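# Four arms open a pallet collar and seat it squarely

## Task

Unfold the pallet collar into its open shape and set it down on the pallet so it sits squarely in place.

## Robot and tools

ROBOTS. Four identical Kinova Gen3 arms, named arm1, arm2, arm3 and arm4. Each has seven revolute joints, a Robotiq 2F-85 two-finger gripper and a wrist camera. The hand reaches roughly 1.0 m from the joint-1 axis. Two fixed room cameras, cam_high and cam_low, also watch the scene. The arms act independently: if one stalls, the others keep moving.

FRAMES. Everything is given in one scene frame with its origin on the floor and +z up. Each arm's foot (base_link) sits at a calibrated pose, and it faces along its own +x. arm1: x=-0.424 y=-0.872 z=+0.754 quat_wxyz=(+0.738, +0.000, +0.000, +0.675). arm2: x=+0.229 y=-0.880 z=+0.835 quat_wxyz=(+0.670, +0.001, +0.000, +0.742). arm3: x=+1.000 y=-0.048 z=+0.810 quat_wxyz=(+0.112, +0.001, +0.000, -0.994). arm4: x=-0.901 y=-0.169 z=+0.832 quat_wxyz=(+0.991, -0.003, +0.004, -0.132). The hand point lies between the finger pads, about 2 cm behind the tips when shut or half open, about 0.5 cm when wide open. The hand's z axis points along the fingers; the fingers open and close along its y axis.

JOINTS (radians, absolute targets). joint1_rad, -69.115 to 69.115: spins the whole arm about the vertical axis through its foot; positive is clockwise viewed from above; 0 points the arm along the foot's +x. joint2_rad, -2.249 to 2.249: shoulder; 0 is upright, positive leans forward. joint3_rad, -69.115 to 69.115: twists the upper arm along itself. joint4_rad, -2.579 to 2.579: elbow; 0 is straight, positive bends the same way positive joint 2 leans (with joint 3 at 0). joint5_rad, -69.115 to 69.115: twists the forearm. joint6_rad, -2.099 to 2.099: wrist bend; positive matches positive joint 4 (with joint 5 at 0). joint7_rad, -69.115 to 69.115: rolls the hand, positive counter-clockwise viewed from behind. gripper_m, 0 to 0.085 m: fingertip separation. A joint counts as done within ±0.01 rad; the gripper within ±0.003 m.

move. Arguments are arm1, arm2, arm3, arm4 and cameras. Each arm key holds an object with "joints" (a map from joint name to an absolute target, any subset of the eight names above) and an optional "min_time_s" (0.1 to 8 s, the shortest duration allowed for that arm's motions; longer-needed motions are not stretched, and other arms are not slowed). Arms you omit receive nothing new, and omitted joints may still be driving toward older targets. All motions start together; the joints of one arm arrive together from rest, and the hand may sweep a wide curve between postures. Joint speed is capped at 1.39 rad/s (joints 1-4) and 1.22 rad/s (5-7), with acceleration caps of 1 and 10 rad/s². cameras is a list of names from arm1_cam_wrist, arm2_cam_wrist, arm3_cam_wrist, arm4_cam_wrist, cam_high, cam_low or "all"; [] gives none. A move with no arm keys returns full state, all images and the scene number. Unknown keys make a call invalid; out-of-range values get it refused, and a refusal skips the remaining move, wait and finished_scene calls of that reply.

RESULTS. The "move" line names each commanded arm with "done" or its worst status word. joint_status per joint: "off_target" (resting short, may still push), "time_out" (target dropped, holds in place), "not_followed" (a collision check withheld the arm's targets; it may retry until freed or given new targets), or "limit_stop_at_motor_heat". Arms listed "as last shown" were not commanded; their lines repeat the previous print. "Joint velocities" are rad/s in joint order without the gripper, or "within noise". Joint torques (N m) are offset and noisy; positive means toward larger angles. Flange force is the external force on the gripper in hand x y z, including held weight, with error; "no reading" near singular poses. on_its_own reports uncommanded behaviour. Images may lag the state slightly; the "pictures" line gives their order.

wait: seconds from 0 to 10, plus optional cameras as in move. Nothing new is commanded.

zoom_image: camera (one name) and region [x0, y0, x1, y1] in pixels, origin top-left, at most 504 by 504; only cameras in the latest images. All images are 896x504.

read_manual: section "licences" only; returns URDF licence text, no motion.

finished_scene: scene (the current scene number). Ends the scene irreversibly; the collar must stay seated without help. Later calls in the same reply act in the next scene.

GRIPPING. There is no force setting. For a firm hold, start wide open so the fingers travel far, and command a gripper_m well below the part's width. Avoid gripping hard on a part still resting on something.

HAZARDS. Arms do not stop on contact and can push very hard. A strong press between two robots, including one gripper closing on another's fingers, ends the scene as failed; the separation check may react late and ignores finger-to-finger contact. Exceeding a torque limit (104.5 N m joints 1-4, 51.3 N m joints 5-7) or deviating over 5 degrees from the plan freezes that arm for 10 s. Holding loads, staying stretched out or pushing at unreachable poses heats motors; MOTOR HOT appears at 60 °C, and at 75 °C the arm sags during an over-temperature stop; resend targets afterwards. Never knock objects off the work area or to the floor, let parts drop or fall far, release moving parts, or strike fixed objects hard. Loose objects may occasionally get a small external nudge. Overloading the gripper by pushing, pulling, twisting or swinging loads fast should be avoided.

Each tool is called as name(argument=value, ...), one argument or row to a line, values as JSON.

## Session

move(
)

Scene clock: 0.00 s.
Joint torques (N m): no reading
Motor temperatures (°C): arm1=[36 35 27 36 44 41 47] | arm2=[29 29 34 32 41 37 40] | arm3=[38 37 36 33 40 44 43] | arm4=[32 38 30 26 36 46 35]
Flange force (N): no reading
Joint velocities: within noise
arm1.joint_positions: joint1_rad=-0.451 joint2_rad=-0.488 joint3_rad=-0.090 joint4_rad=+1.489 joint5_rad=-0.024 joint6_rad=+1.942 joint7_rad=+1.015 gripper_m=+0.085
arm1.joint_status: not commanded
arm1.hand: x=-0.4710 y=-0.7525 z=+1.2743 quat_wxyz=(-0.037, +0.668, -0.738, -0.091) (m; scene frame)
arm2.joint_positions: joint1_rad=-0.105 joint2_rad=-0.433 joint3_rad=-0.048 joint4_rad=+1.523 joint5_rad=-0.007 joint6_rad=+1.973 joint7_rad=+1.578 gripper_m=+0.085
arm2.joint_status: not commanded
arm2.hand: x=+0.2167 y=-0.7544 z=+1.3374 quat_wxyz=(-0.030, +0.793, -0.608, -0.028) (m; scene frame)
arm3.joint_positions: joint1_rad=+0.140 joint2_rad=-0.480 joint3_rad=-0.040 joint4_rad=+1.504 joint5_rad=-0.048 joint6_rad=+1.957 joint7_rad=+1.461 gripper_m=+0.085
arm3.joint_status: not commanded
arm3.hand: x=+0.8757 y=-0.0555 z=+1.3239 quat_wxyz=(-0.022, -0.997, -0.017, +0.077) (m; scene frame)
arm4.joint_positions: joint1_rad=-0.493 joint2_rad=-0.458 joint3_rad=-0.036 joint4_rad=+1.502 joint5_rad=-0.057 joint6_rad=+2.052 joint7_rad=+1.434 gripper_m=+0.085
arm4.joint_status: not commanded
arm4.hand: x=-0.7992 y=-0.1467 z=+1.3410 quat_wxyz=(-0.014, +0.076, -0.997, -0.019) (m; scene frame)
pictures: arm1_cam_wrist, arm2_cam_wrist, arm3_cam_wrist, arm4_cam_wrist, cam_high, cam_low

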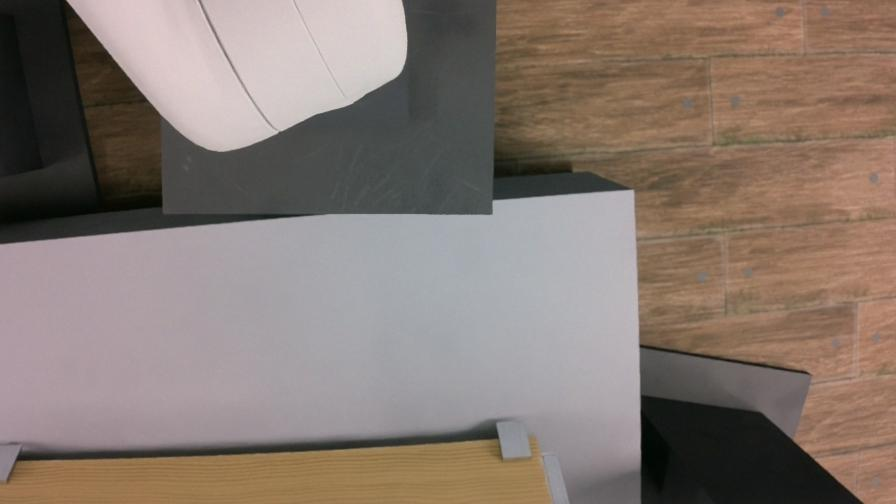

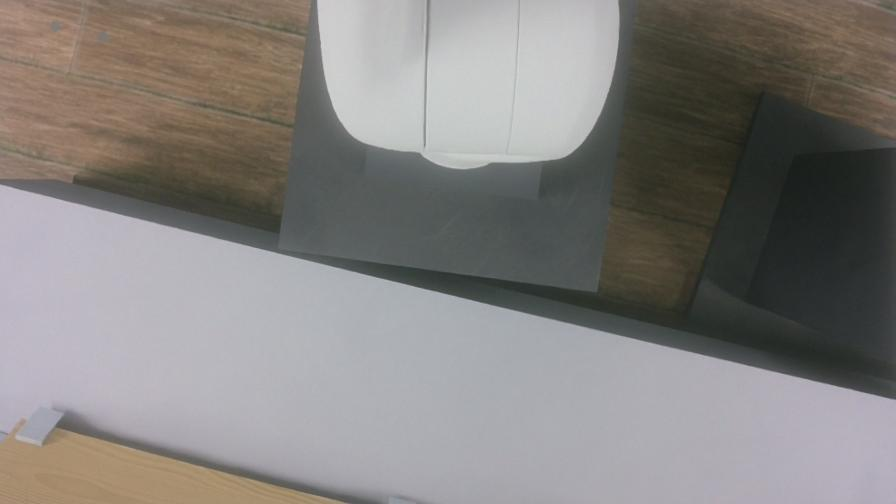

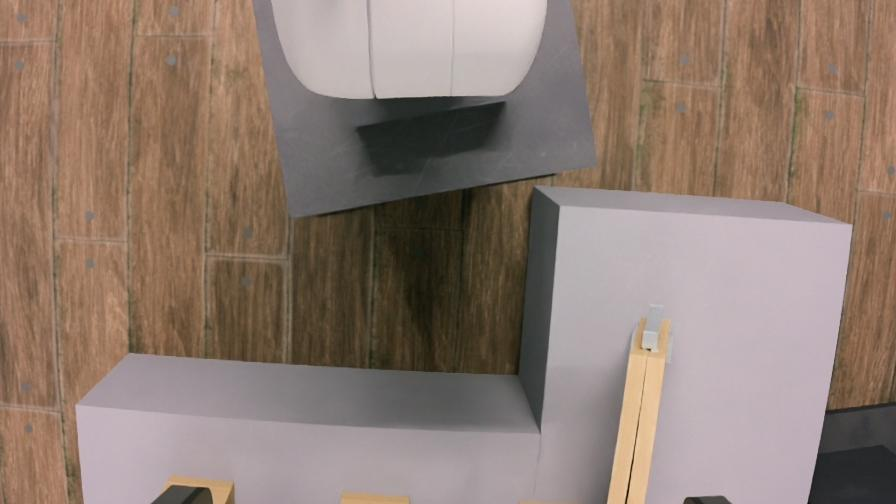

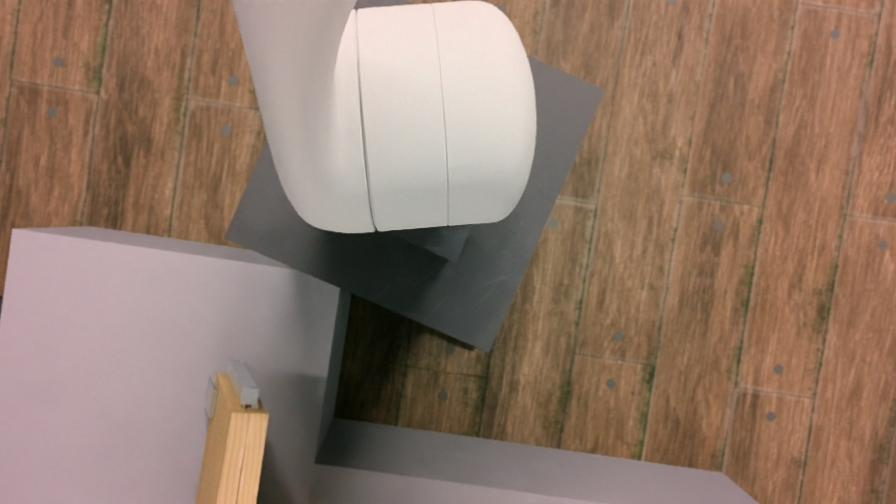

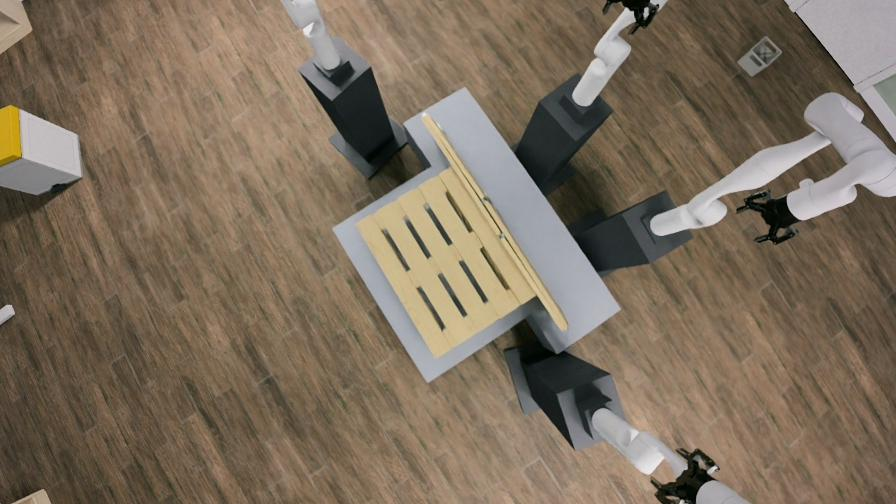

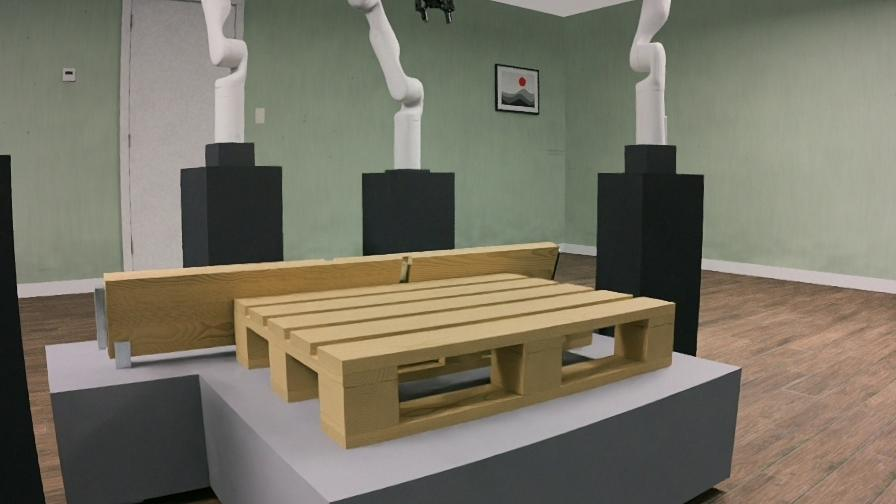

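zoom_image(
  camera="cam_high",
  region=[330, 80, 630, 390],
)

zoom_image(
  camera="cam_high",
  region=[460, 150, 560, 270],
)

zoom_image(
  camera="cam_low",
  region=[80, 230, 340, 380],
)

zoom_image(
  camera="cam_low",
  region=[330, 220, 730, 380],
)

zoom_image(
  camera="arm3_cam_wrist",
  region=[500, 280, 800, 504],
)

zoom_image(
  camera="arm4_cam_wrist",
  region=[100, 330, 350, 504],
)

zoom_image(
  camera="cam_high",
  region=[270, 0, 570, 180],
)

zoom_image(
  camera="cam_high",
  region=[500, 330, 760, 504],
)

Scaled by 1.626 from the camera's 896x504 image, which has a finer 1280x720 frame.

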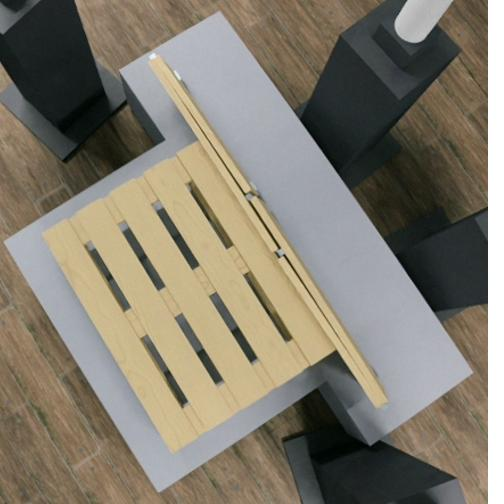

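Scaled by 4.200 from the camera's 896x504 image, which has a finer 1280x720 frame.

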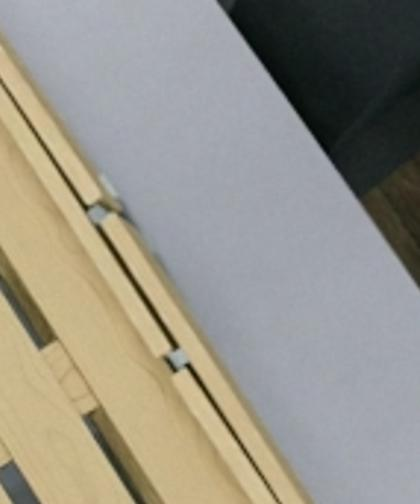

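Scaled by 1.938 from the camera's 896x504 image, which has a finer 1280x720 frame.

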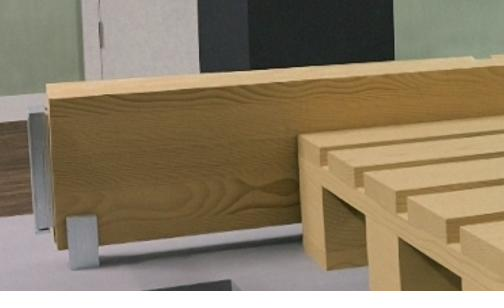

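Scaled by 1.260 from the camera's 896x504 image, which has a finer 1280x720 frame.

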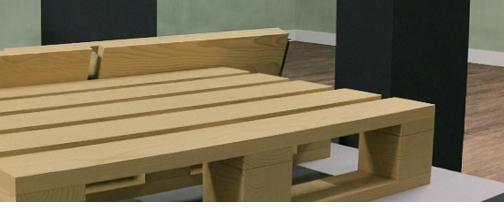

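Scaled by 1.680 from the camera's 896x504 image, which has a finer 1280x720 frame.

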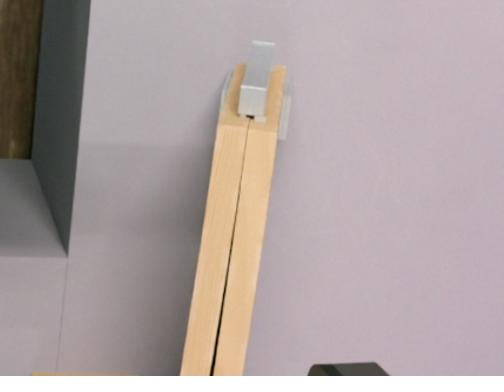

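Scaled by 2.016 from the camera's 896x504 image, which has a finer 1280x720 frame.

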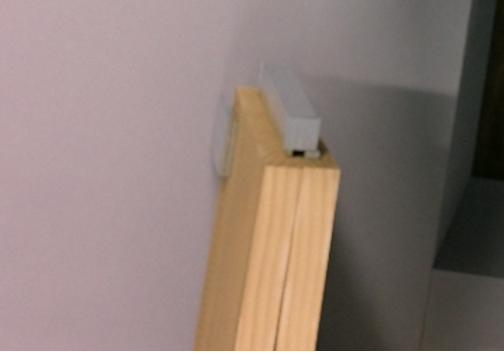

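Scaled by 1.680 from the camera's 896x504 image, which has a finer 1280x720 frame.

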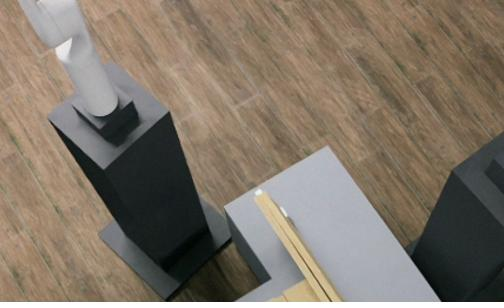

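Scaled by 1.938 from the camera's 896x504 image, which has a finer 1280x720 frame.

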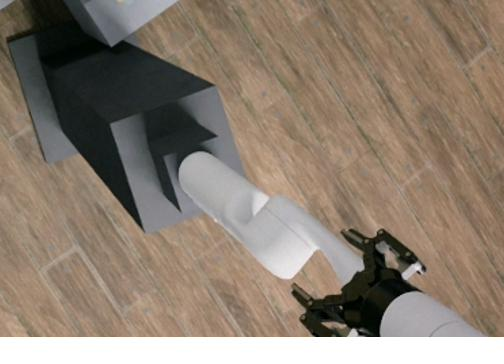

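move(
  arm1={"joints":{"joint1_rad":0.234,"joint2_rad":0.765,"joint3_rad":0,"joint4_rad":1.421,"joint5_rad":0,"joint6_rad":0.955,"joint7_rad":0.323}},
  arm2={"joints":{"joint1_rad":-0.047,"joint2_rad":0.87,"joint3_rad":0,"joint4_rad":1.521,"joint5_rad":0,"joint6_rad":0.7505,"joint7_rad":-0.148}},
  arm3={"joints":{"joint1_rad":-0.361,"joint2_rad":0.703,"joint3_rad":0,"joint4_rad":1.813,"joint5_rad":0,"joint6_rad":0.6256,"joint7_rad":0.984}},
  arm4={"joints":{"joint1_rad":0.05,"joint2_rad":0.705,"joint3_rad":0,"joint4_rad":1.942,"joint5_rad":0,"joint6_rad":0.495,"joint7_rad":1.887}},
  cameras=["all"],
)

zoom_image(
  camera="arm2_cam_wrist",
  region=[200, 100, 700, 404],
)

zoom_image(
  camera="arm1_cam_wrist",
  region=[200, 0, 700, 404],
)

Scene clock: 230.43 s.
Joint torques (N m): arm1=[-0.5 -23.08 -1.09 -7.47 0.25 -0.02 0.38] | arm2=[0.59 -19.79 0.05 -6.99 0.23 -0.33 -0.39] | arm3=[-0.66 -18.17 0.24 -5.94 0.48 0.14 -0.02] | arm4=[0.42 -17.25 -0.7 -4.06 -0.14 0.37 -0.04]
Motor temperatures (°C): arm1=[34 32 27 33 43 39 46] | arm2=[28 29 31 30 39 36 40] | arm3=[33 33 32 32 39 43 41] | arm4=[29 34 28 26 35 45 35]
Flange force (N): arm1=[-1.2 2.7 2.4] | arm2=[0.1 -5.6 -3.7] | arm3=[1.9 -2.7 -0.3] | arm4=[0.3 1.1 -0.1]
move: arm1 done; arm2 done; arm3 done; arm4 done
Joint velocities: within noise
arm1.joint_positions: joint1_rad=+0.234 joint2_rad=+0.765 joint3_rad=+0.000 joint4_rad=+1.421 joint5_rad=+0.000 joint6_rad=+0.955 joint7_rad=+0.323 gripper_m=+0.085
arm1.joint_status: all done
arm1.hand: x=-0.2259 y=-0.3598 z=+0.8490 quat_wxyz=(+0.000, +0.000, -1.000, +0.000) (m; scene frame)
arm2.joint_positions: joint1_rad=-0.047 joint2_rad=+0.870 joint3_rad=+0.000 joint4_rad=+1.521 joint5_rad=+0.000 joint6_rad=+0.751 joint7_rad=-0.148 gripper_m=+0.085
arm2.joint_status: all done
arm2.hand: x=+0.1738 y=-0.3465 z=+0.8513 quat_wxyz=(+0.001, +0.001, -1.000, -0.001) (m; scene frame)
arm3.joint_positions: joint1_rad=-0.361 joint2_rad=+0.703 joint3_rad=+0.000 joint4_rad=+1.813 joint5_rad=+0.000 joint6_rad=+0.626 joint7_rad=+0.984 gripper_m=+0.085
arm3.joint_status: all done
arm3.hand: x=+0.6064 y=-0.2795 z=+0.8488 quat_wxyz=(+0.000, -1.000, +0.000, -0.001) (m; scene frame)
arm4.joint_positions: joint1_rad=+0.050 joint2_rad=+0.705 joint3_rad=+0.000 joint4_rad=+1.942 joint5_rad=+0.000 joint6_rad=+0.495 joint7_rad=+1.887 gripper_m=+0.085
arm4.joint_status: all done
arm4.hand: x=-0.5080 y=-0.3236 z=+0.8468 quat_wxyz=(+0.005, +0.000, -1.000, +0.002) (m; scene frame)
pictures: arm1_cam_wrist, arm2_cam_wrist, arm3_cam_wrist, arm4_cam_wrist, cam_high, cam_low

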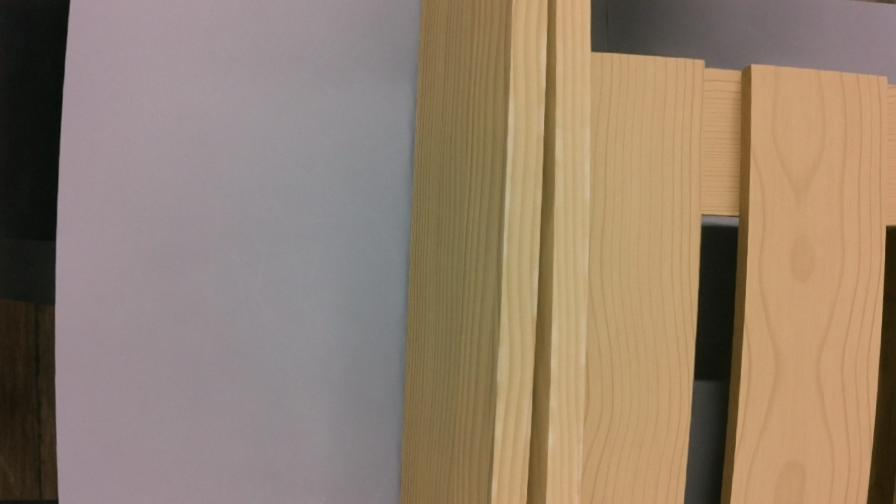

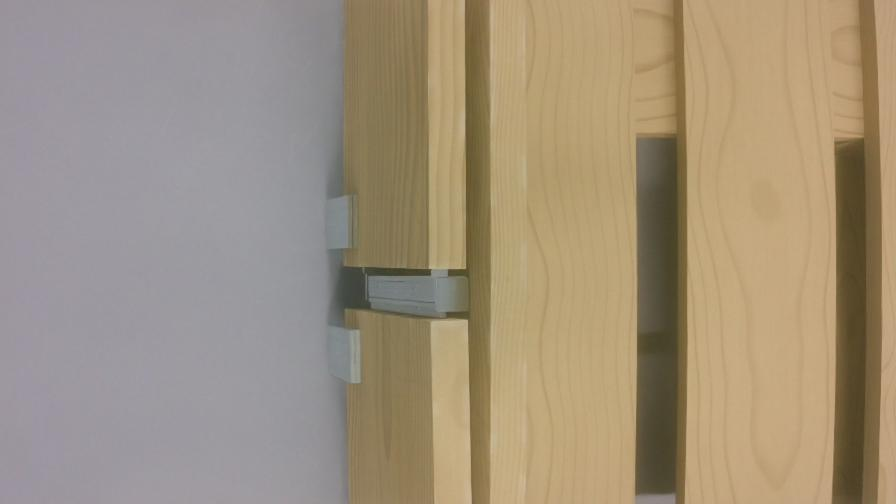

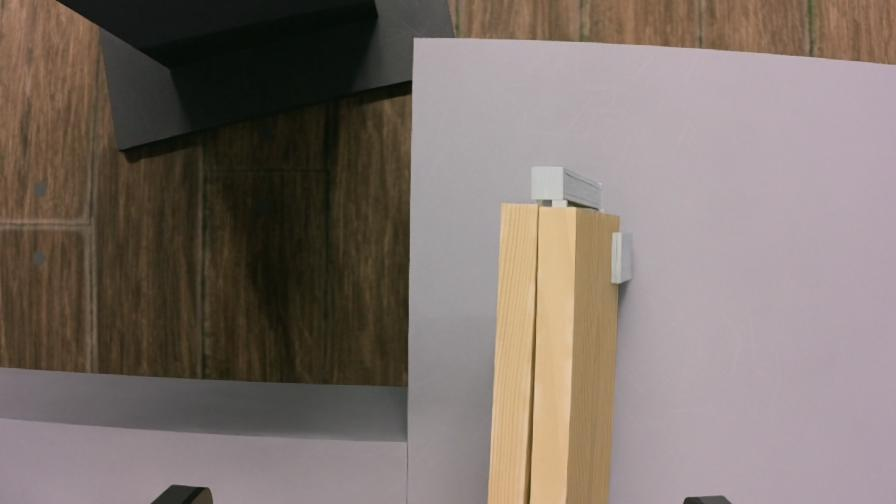

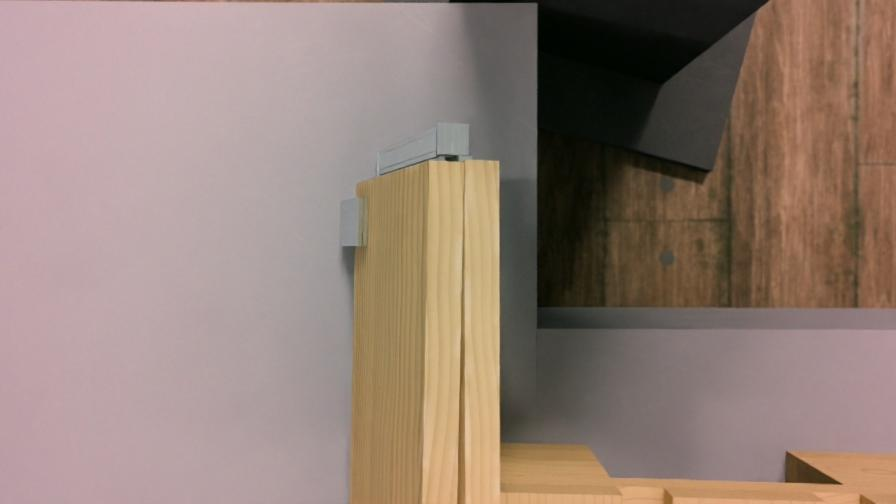

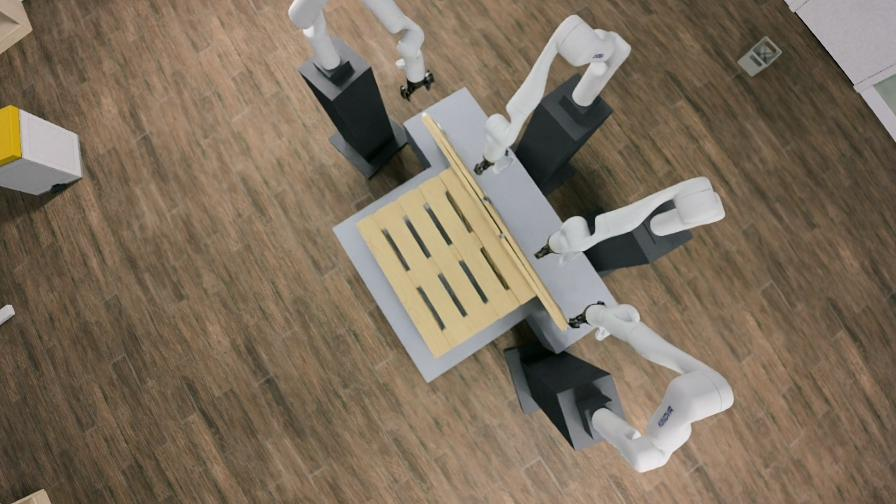

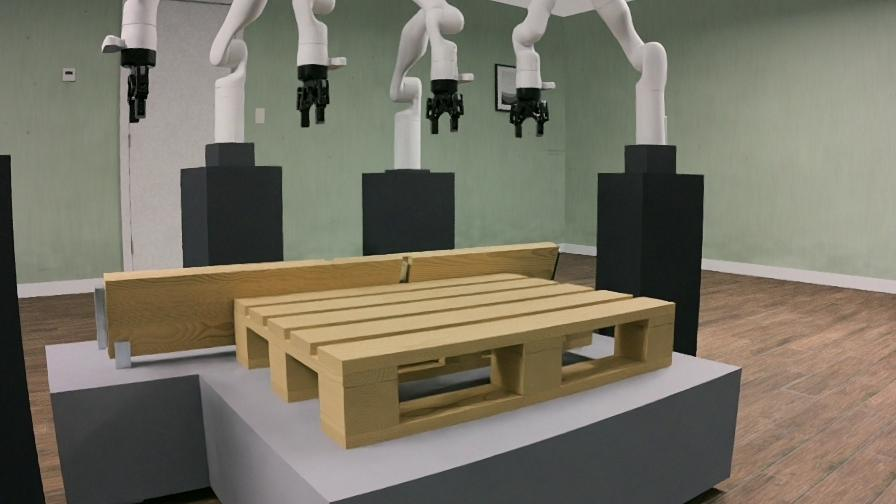

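Scaled by 1.008 from the camera's 896x504 image, which has a finer 1280x720 frame.

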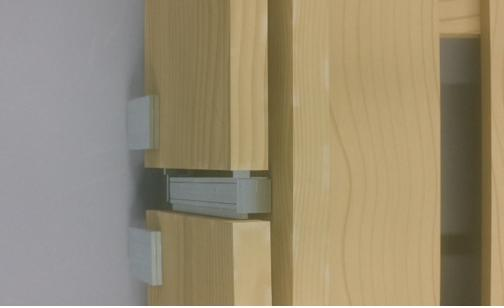

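Scaled by 1.008 from the camera's 896x504 image, which has a finer 1280x720 frame.

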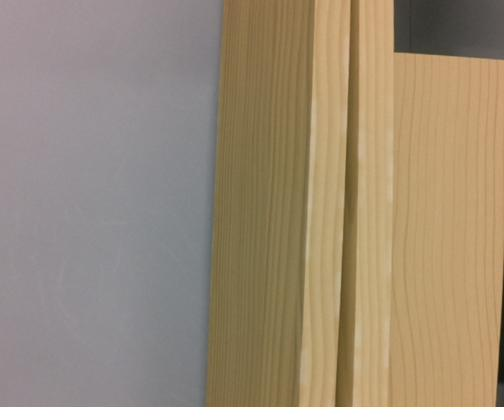

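move(
  arm2={"joints":{"joint1_rad":-0.238,"joint2_rad":1.344,"joint3_rad":0,"joint4_rad":1.347,"joint5_rad":0,"joint6_rad":0.4507,"joint7_rad":-0.340,"gripper_m":0.045}},
  cameras=["arm2_cam_wrist","cam_low"],
)

zoom_image(
  camera="arm2_cam_wrist",
  region=[200, 104, 700, 504],
)

Scene clock: 370.07 s.
Joint torques (N m): arm1=[-0.48 -23.12 -1.1 -7.49 0.21 -0.04 0.34] | arm2=[0.51 -21.69 0.12 -4.75 0.18 -0.28 -0.36] | arm3=[-0.73 -18.14 0.25 -5.91 0.48 0.11 -0.03] | arm4=[0.37 -17.27 -0.63 -4.05 -0.19 0.34 -0.01]
Motor temperatures (°C): arm1=[33 33 27 32 43 38 46] | arm2=[28 31 31 30 39 36 40] | arm3=[32 33 31 32 39 43 41] | arm4=[28 34 27 25 35 45 35]
Flange force (N): arm1=[-1.3 2.8 2.4] | arm2=[-0.7 -4.7 -5.9] | arm3=[1.7 -2.8 -0.4] | arm4=[0.2 0.9 -0.1]
move: arm2 done
Joint velocities: within noise
arm1, arm3, arm4: as last shown
arm2.joint_positions: joint1_rad=-0.238 joint2_rad=+1.344 joint3_rad=+0.000 joint4_rad=+1.347 joint5_rad=+0.000 joint6_rad=+0.451 joint7_rad=-0.340 gripper_m=+0.045
arm2.joint_status: all done
arm2.hand: x=+0.0695 y=-0.3561 z=+0.6217 quat_wxyz=(+0.001, +0.000, -1.000, -0.001) (m; scene frame)
pictures: arm2_cam_wrist, cam_low

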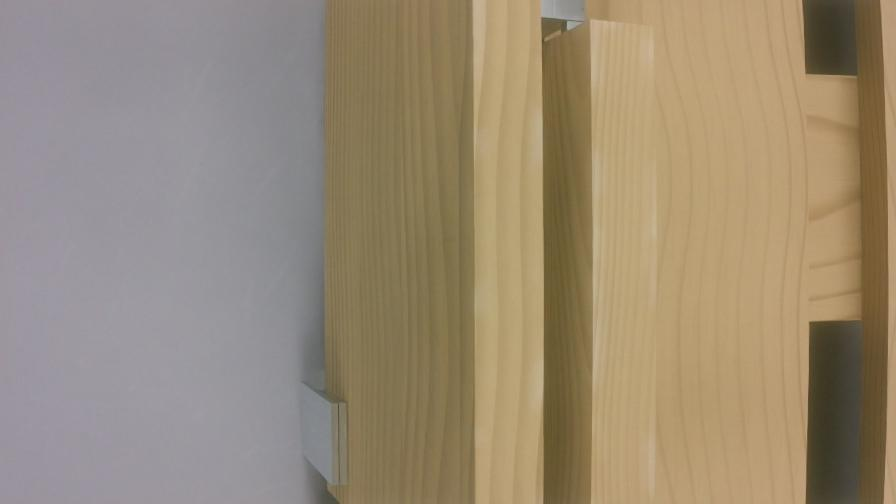

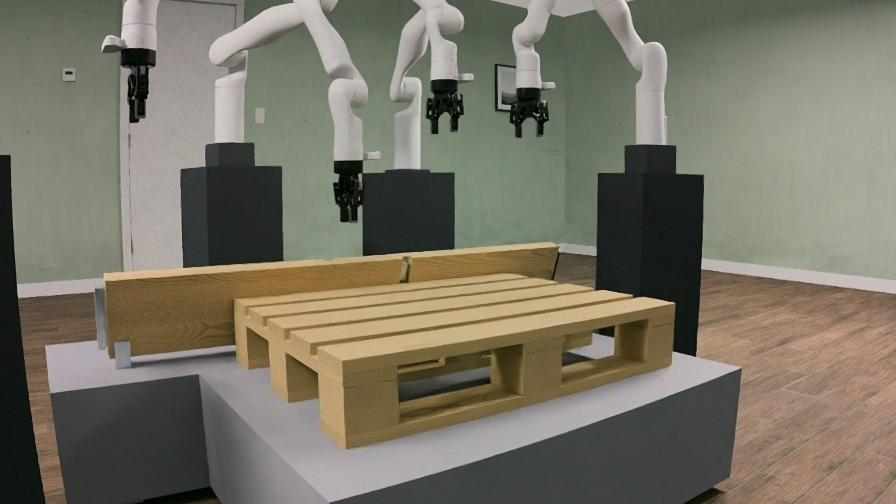

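Scaled by 1.008 from the camera's 896x504 image, which has a finer 1280x720 frame.

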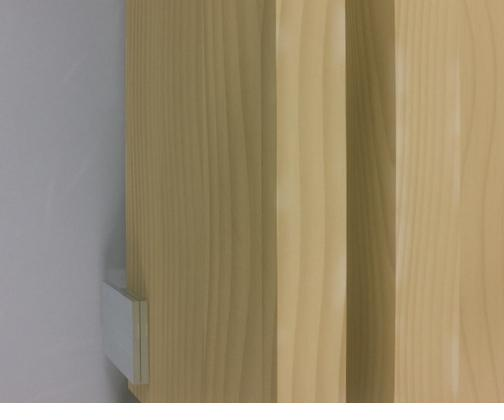

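move(
  arm2={"joints":{"joint1_rad":-0.2327,"joint2_rad":1.6115,"joint3_rad":0,"joint4_rad":1.0813,"joint5_rad":0,"joint6_rad":0.4488,"joint7_rad":-0.3346}},
  cameras=["arm2_cam_wrist"],
)

zoom_image(
  camera="arm2_cam_wrist",
  region=[250, 104, 750, 504],
)

Scene clock: 396.63 s.
Joint torques (N m): arm1=[-0.55 -23.11 -1.07 -7.46 0.22 0 0.4] | arm2=[-1.1 -19.43 -1.75 -1.26 -0.15 1.71 -0.25] | arm3=[-0.68 -18.16 0.22 -5.92 0.46 0.14 -0.02] | arm4=[0.39 -17.19 -0.6 -4.1 -0.14 0.35 -0.04]
Motor temperatures (°C): arm1=[33 34 27 32 43 38 46] | arm2=[28 31 31 30 39 36 40] | arm3=[32 33 31 32 39 43 41] | arm4=[28 34 27 25 35 45 35]
Flange force (N): arm1=[-1.3 2.7 2.4] | arm2=[-1.6 1.7 -5.0] | arm3=[1.8 -2.7 -0.3] | arm4=[0.4 1.0 -0.2]
move: arm2 done
Joint velocities: within noise
arm1, arm3, arm4: as last shown
arm2.joint_positions: joint1_rad=-0.233 joint2_rad=+1.612 joint3_rad=+0.000 joint4_rad=+1.081 joint5_rad=+0.000 joint6_rad=+0.449 joint7_rad=-0.335 gripper_m=+0.045
arm2.joint_status: all done
arm2.hand: x=+0.0688 y=-0.3457 z=+0.5097 quat_wxyz=(+0.001, +0.000, -1.000, -0.001) (m; scene frame)
pictures: arm2_cam_wrist

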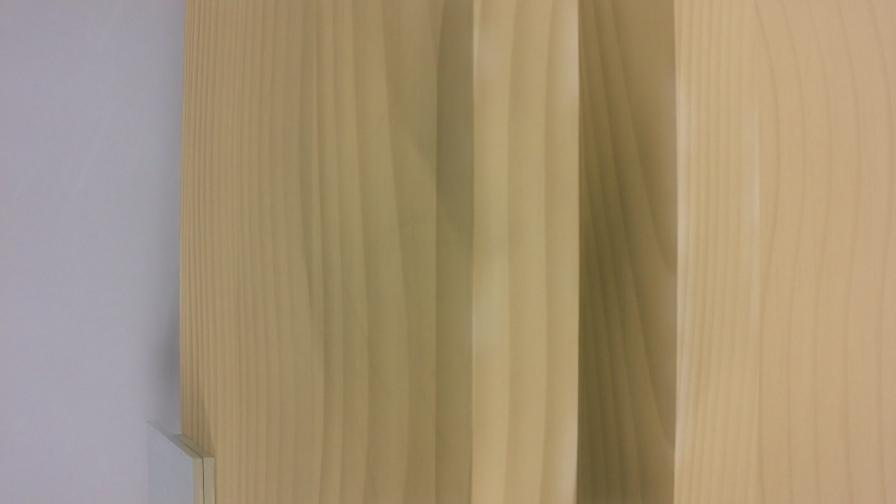

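Scaled by 1.008 from the camera's 896x504 image, which has a finer 1280x720 frame.

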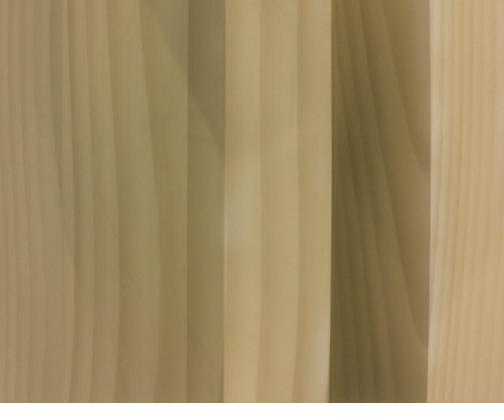

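move(
  arm2={"joints":{"joint1_rad":-0.2311,"joint2_rad":1.6114,"joint4_rad":1.0675,"joint6_rad":0.4627,"joint7_rad":-0.334}},
)

move(
  arm2={"joints":{"joint1_rad":-0.2311,"joint2_rad":1.7246,"joint4_rad":0.9379,"joint6_rad":0.4791,"joint7_rad":-0.334},"min_time_s":2},
  cameras=["arm2_cam_wrist","cam_low"],
)

Scene clock: 441.50 s.
Joint torques (N m): arm1=[-0.53 -23.11 -1.12 -7.42 0.26 -0.02 0.37] | arm2=[0.61 -22.36 0.18 -4.81 0.18 -0.26 -0.35] | arm3=[-0.7 -18.17 0.21 -5.91 0.49 0.1 -0.03] | arm4=[0.39 -17.19 -0.69 -4.03 -0.15 0.33 -0.01]
Motor temperatures (°C): arm1=[33 34 27 32 42 38 46] | arm2=[28 32 30 29 38 36 40] | arm3=[32 33 31 32 39 43 41] | arm4=[28 34 27 25 35 44 35]
Flange force (N): arm1=[-1.4 3.0 2.3] | arm2=[-0.7 -5.1 -6.7] | arm3=[1.7 -2.7 -0.4] | arm4=[0.2 1.0 -0.3]
move: arm2 done
Joint velocities: within noise
arm1, arm3, arm4: as last shown
arm2.joint_positions: joint1_rad=-0.231 joint2_rad=+1.611 joint3_rad=+0.000 joint4_rad=+1.067 joint5_rad=+0.000 joint6_rad=+0.463 joint7_rad=-0.334 gripper_m=+0.045
arm2.joint_status: all done
arm2.hand: x=+0.0683 y=-0.3417 z=+0.5117 quat_wxyz=(+0.001, +0.000, -1.000, -0.001) (m; scene frame)
pictures: none

Scene clock: 445.97 s.
Joint torques (N m): arm1=[-0.59 -23.09 -1.05 -7.45 0.21 -0.05 0.4] | arm2=[7.78 50.59 6.27 -34.53 2.92 -36.12 0.51] | arm3=[-0.69 -18.15 0.21 -5.95 0.45 0.13 -0.02] | arm4=[0.36 -17.23 -0.65 -4.11 -0.16 0.34 -0.04]
Motor temperatures (°C): arm1=[33 34 27 32 42 38 46] | arm2=[28 33 30 30 38 38 40] | arm3=[32 33 31 32 39 43 41] | arm4=[28 34 27 25 35 44 35]
Flange force (N): arm1=[-1.4 2.8 2.3] | arm2=[-25.1 -135.0 -264.0] | arm3=[1.9 -2.8 -0.4] | arm4=[0.4 0.9 -0.1]
move: arm2 time_out
TORQUE WARNING: arm2's joint6_rad reached its warning level (29.4 N m). A warning alone does not stop the arm.
Joint velocities: within noise
arm1, arm3, arm4: as last shown
arm2.joint_positions: joint1_rad=-0.231 joint2_rad=+1.695 joint3_rad=+0.000 joint4_rad=+0.938 joint5_rad=+0.000 joint6_rad=+0.540 joint7_rad=-0.334 gripper_m=+0.045
arm2.joint_status: joint2_rad time_out (moved +0.084 of +0.113); joint6_rad time_out (moved +0.077 of +0.016); the others done
arm2.hand: x=+0.0683 y=-0.3416 z=+0.4834 quat_wxyz=(-0.004, +0.000, -1.000, +0.014) (m; scene frame)
pictures: arm2_cam_wrist, cam_low

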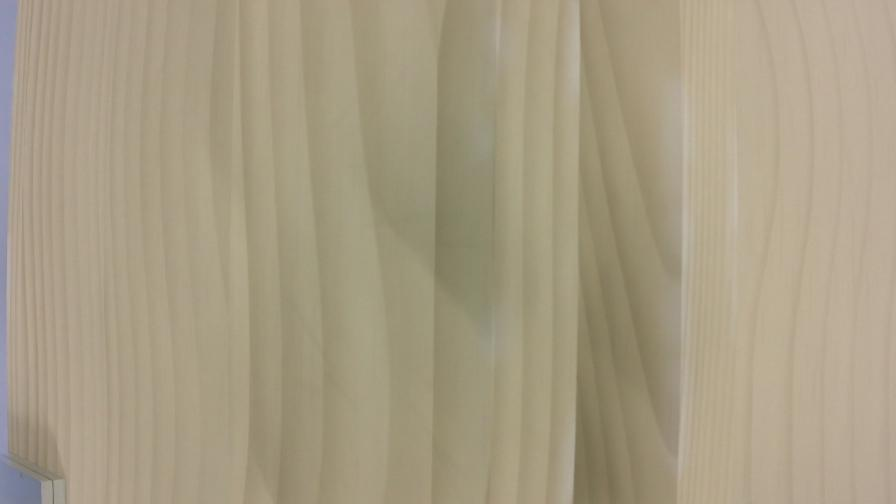

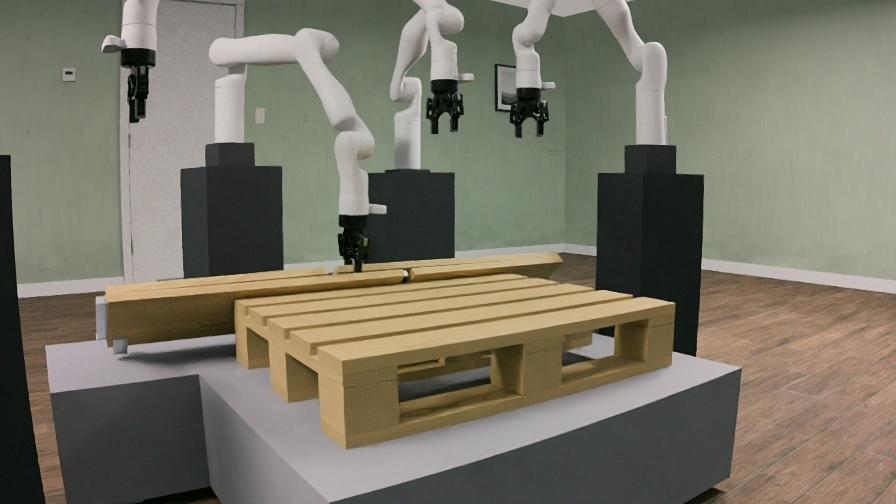

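move(
  arm2={"joints":{"joint1_rad":-0.2311,"joint2_rad":1.6114,"joint4_rad":1.0675,"joint6_rad":0.4627,"joint7_rad":-0.334},"min_time_s":1.5},
)

move(
  arm2={"joints":{"joint1_rad":-0.238,"joint2_rad":1.344,"joint4_rad":1.347,"joint6_rad":0.4507,"joint7_rad":-0.340},"min_time_s":1},
  cameras=["all"],
)

zoom_image(
  camera="cam_low",
  region=[80, 220, 600, 390],
)

Scene clock: 470.57 s.
Joint torques (N m): arm1=[-0.56 -23.14 -1.13 -7.49 0.27 -0.04 0.35] | arm2=[0.51 -22.29 0.21 -4.91 0.19 -0.28 -0.34] | arm3=[-0.72 -18.17 0.21 -5.9 0.51 0.08 -0.06] | arm4=[0.33 -17.2 -0.63 -4.09 -0.16 0.35 -0.05]
Motor temperatures (°C): arm1=[33 34 27 32 42 38 45] | arm2=[28 36 30 32 38 45 40] | arm3=[31 33 30 31 39 43 40] | arm4=[28 35 27 25 35 44 35]
Flange force (N): arm1=[-1.4 2.8 2.4] | arm2=[-1.0 -5.6 -7.2] | arm3=[1.6 -2.8 -0.4] | arm4=[0.4 0.8 -0.2]
move: arm2 done
TORQUE WARNING: arm2's joint6_rad reached its warning level (29.4 N m). A warning alone does not stop the arm.
Joint velocities: within noise
arm1, arm3, arm4: as last shown
arm2.joint_positions: joint1_rad=-0.231 joint2_rad=+1.611 joint3_rad=+0.000 joint4_rad=+1.067 joint5_rad=+0.000 joint6_rad=+0.463 joint7_rad=-0.334 gripper_m=+0.045
arm2.joint_status: all done
arm2.hand: x=+0.0683 y=-0.3416 z=+0.5117 quat_wxyz=(+0.001, +0.000, -1.000, -0.001) (m; scene frame)
pictures: none

Scene clock: 471.97 s.
Joint torques (N m): arm1=[-0.55 -23.07 -1.1 -7.47 0.22 -0.01 0.36] | arm2=[0.6 -21.82 0.17 -4.77 0.21 -0.28 -0.27] | arm3=[-0.7 -18.23 0.22 -5.86 0.46 0.12 -0.03] | arm4=[0.39 -17.23 -0.68 -4.03 -0.16 0.32 0]
Motor temperatures (°C): arm1=[33 34 27 32 42 38 45] | arm2=[28 36 30 32 38 45 40] | arm3=[31 33 30 31 39 43 40] | arm4=[28 35 27 25 35 44 35]
Flange force (N): arm1=[-1.3 2.7 2.3] | arm2=[-0.4 -4.7 -5.6] | arm3=[1.5 -2.6 -0.3] | arm4=[0.1 1.0 -0.2]
move: arm2 done
Joint velocities: within noise
arm1, arm3, arm4: as last shown
arm2.joint_positions: joint1_rad=-0.238 joint2_rad=+1.344 joint3_rad=+0.000 joint4_rad=+1.347 joint5_rad=+0.000 joint6_rad=+0.451 joint7_rad=-0.340 gripper_m=+0.045
arm2.joint_status: all done
arm2.hand: x=+0.0695 y=-0.3561 z=+0.6217 quat_wxyz=(+0.001, +0.000, -1.000, -0.001) (m; scene frame)
pictures: arm1_cam_wrist, arm2_cam_wrist, arm3_cam_wrist, arm4_cam_wrist, cam_high, cam_low

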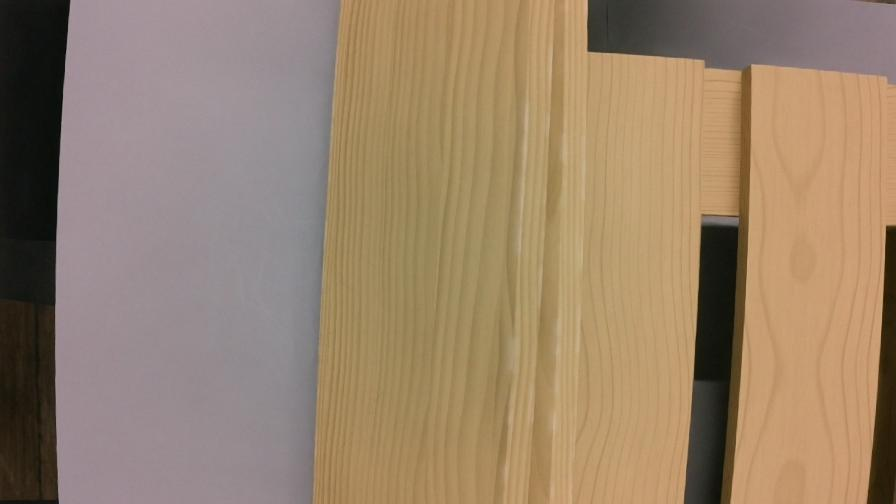

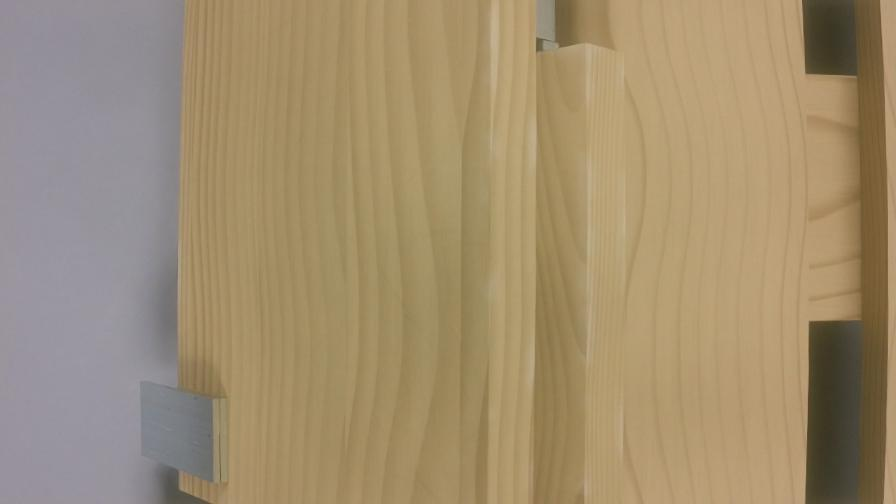

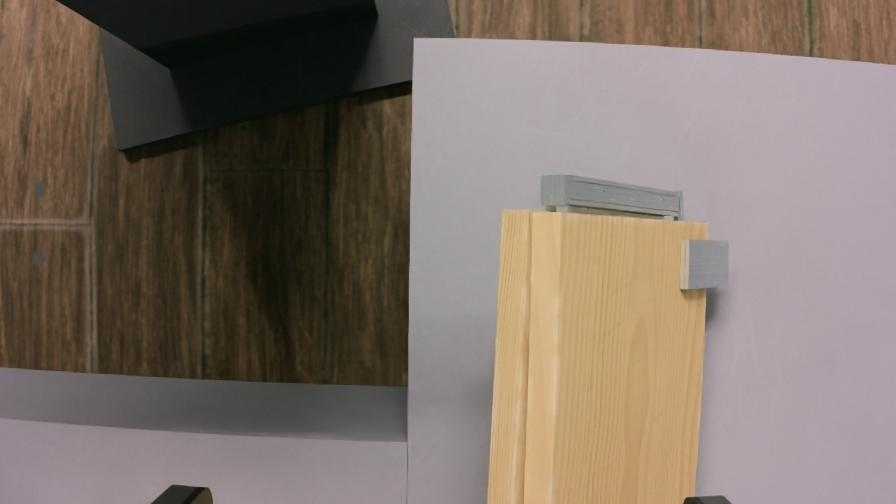

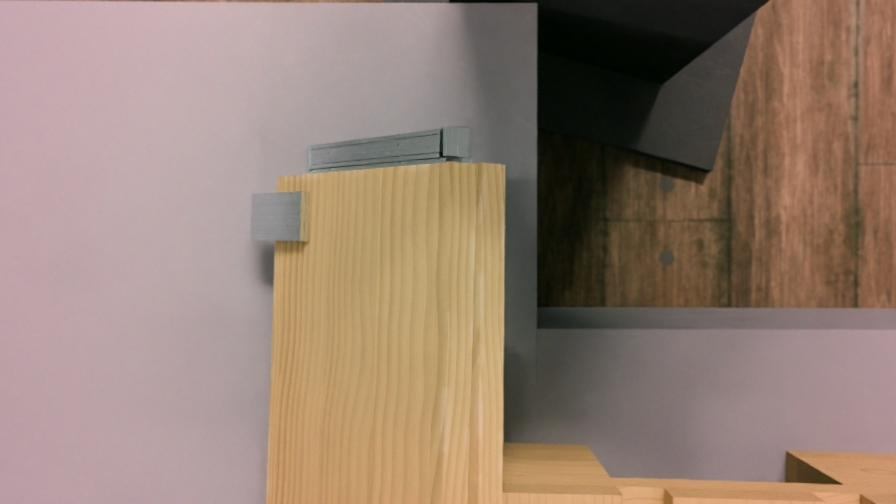

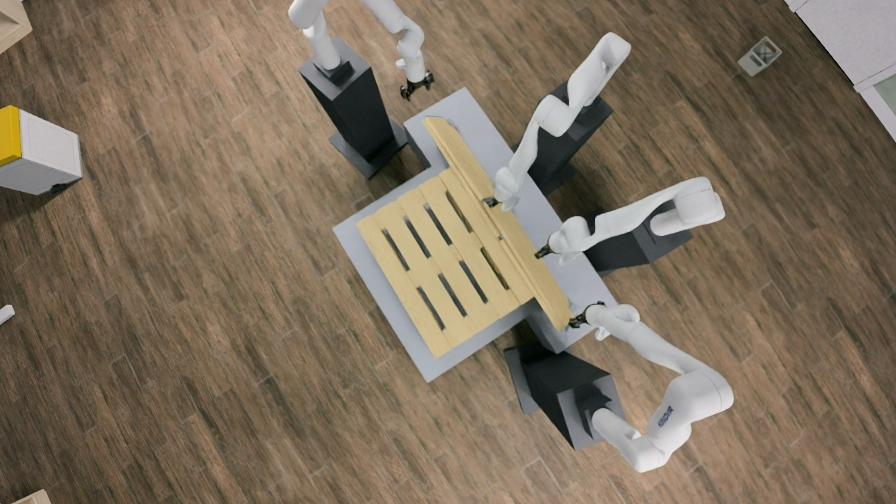

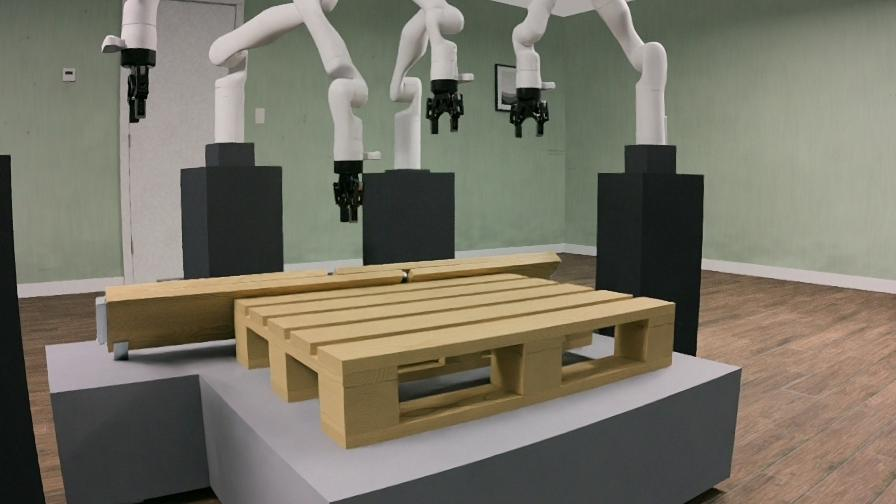

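Region (80, 220, 600, 390) is 520x170 pixels. A region can be at most 504 by 504 pixels.


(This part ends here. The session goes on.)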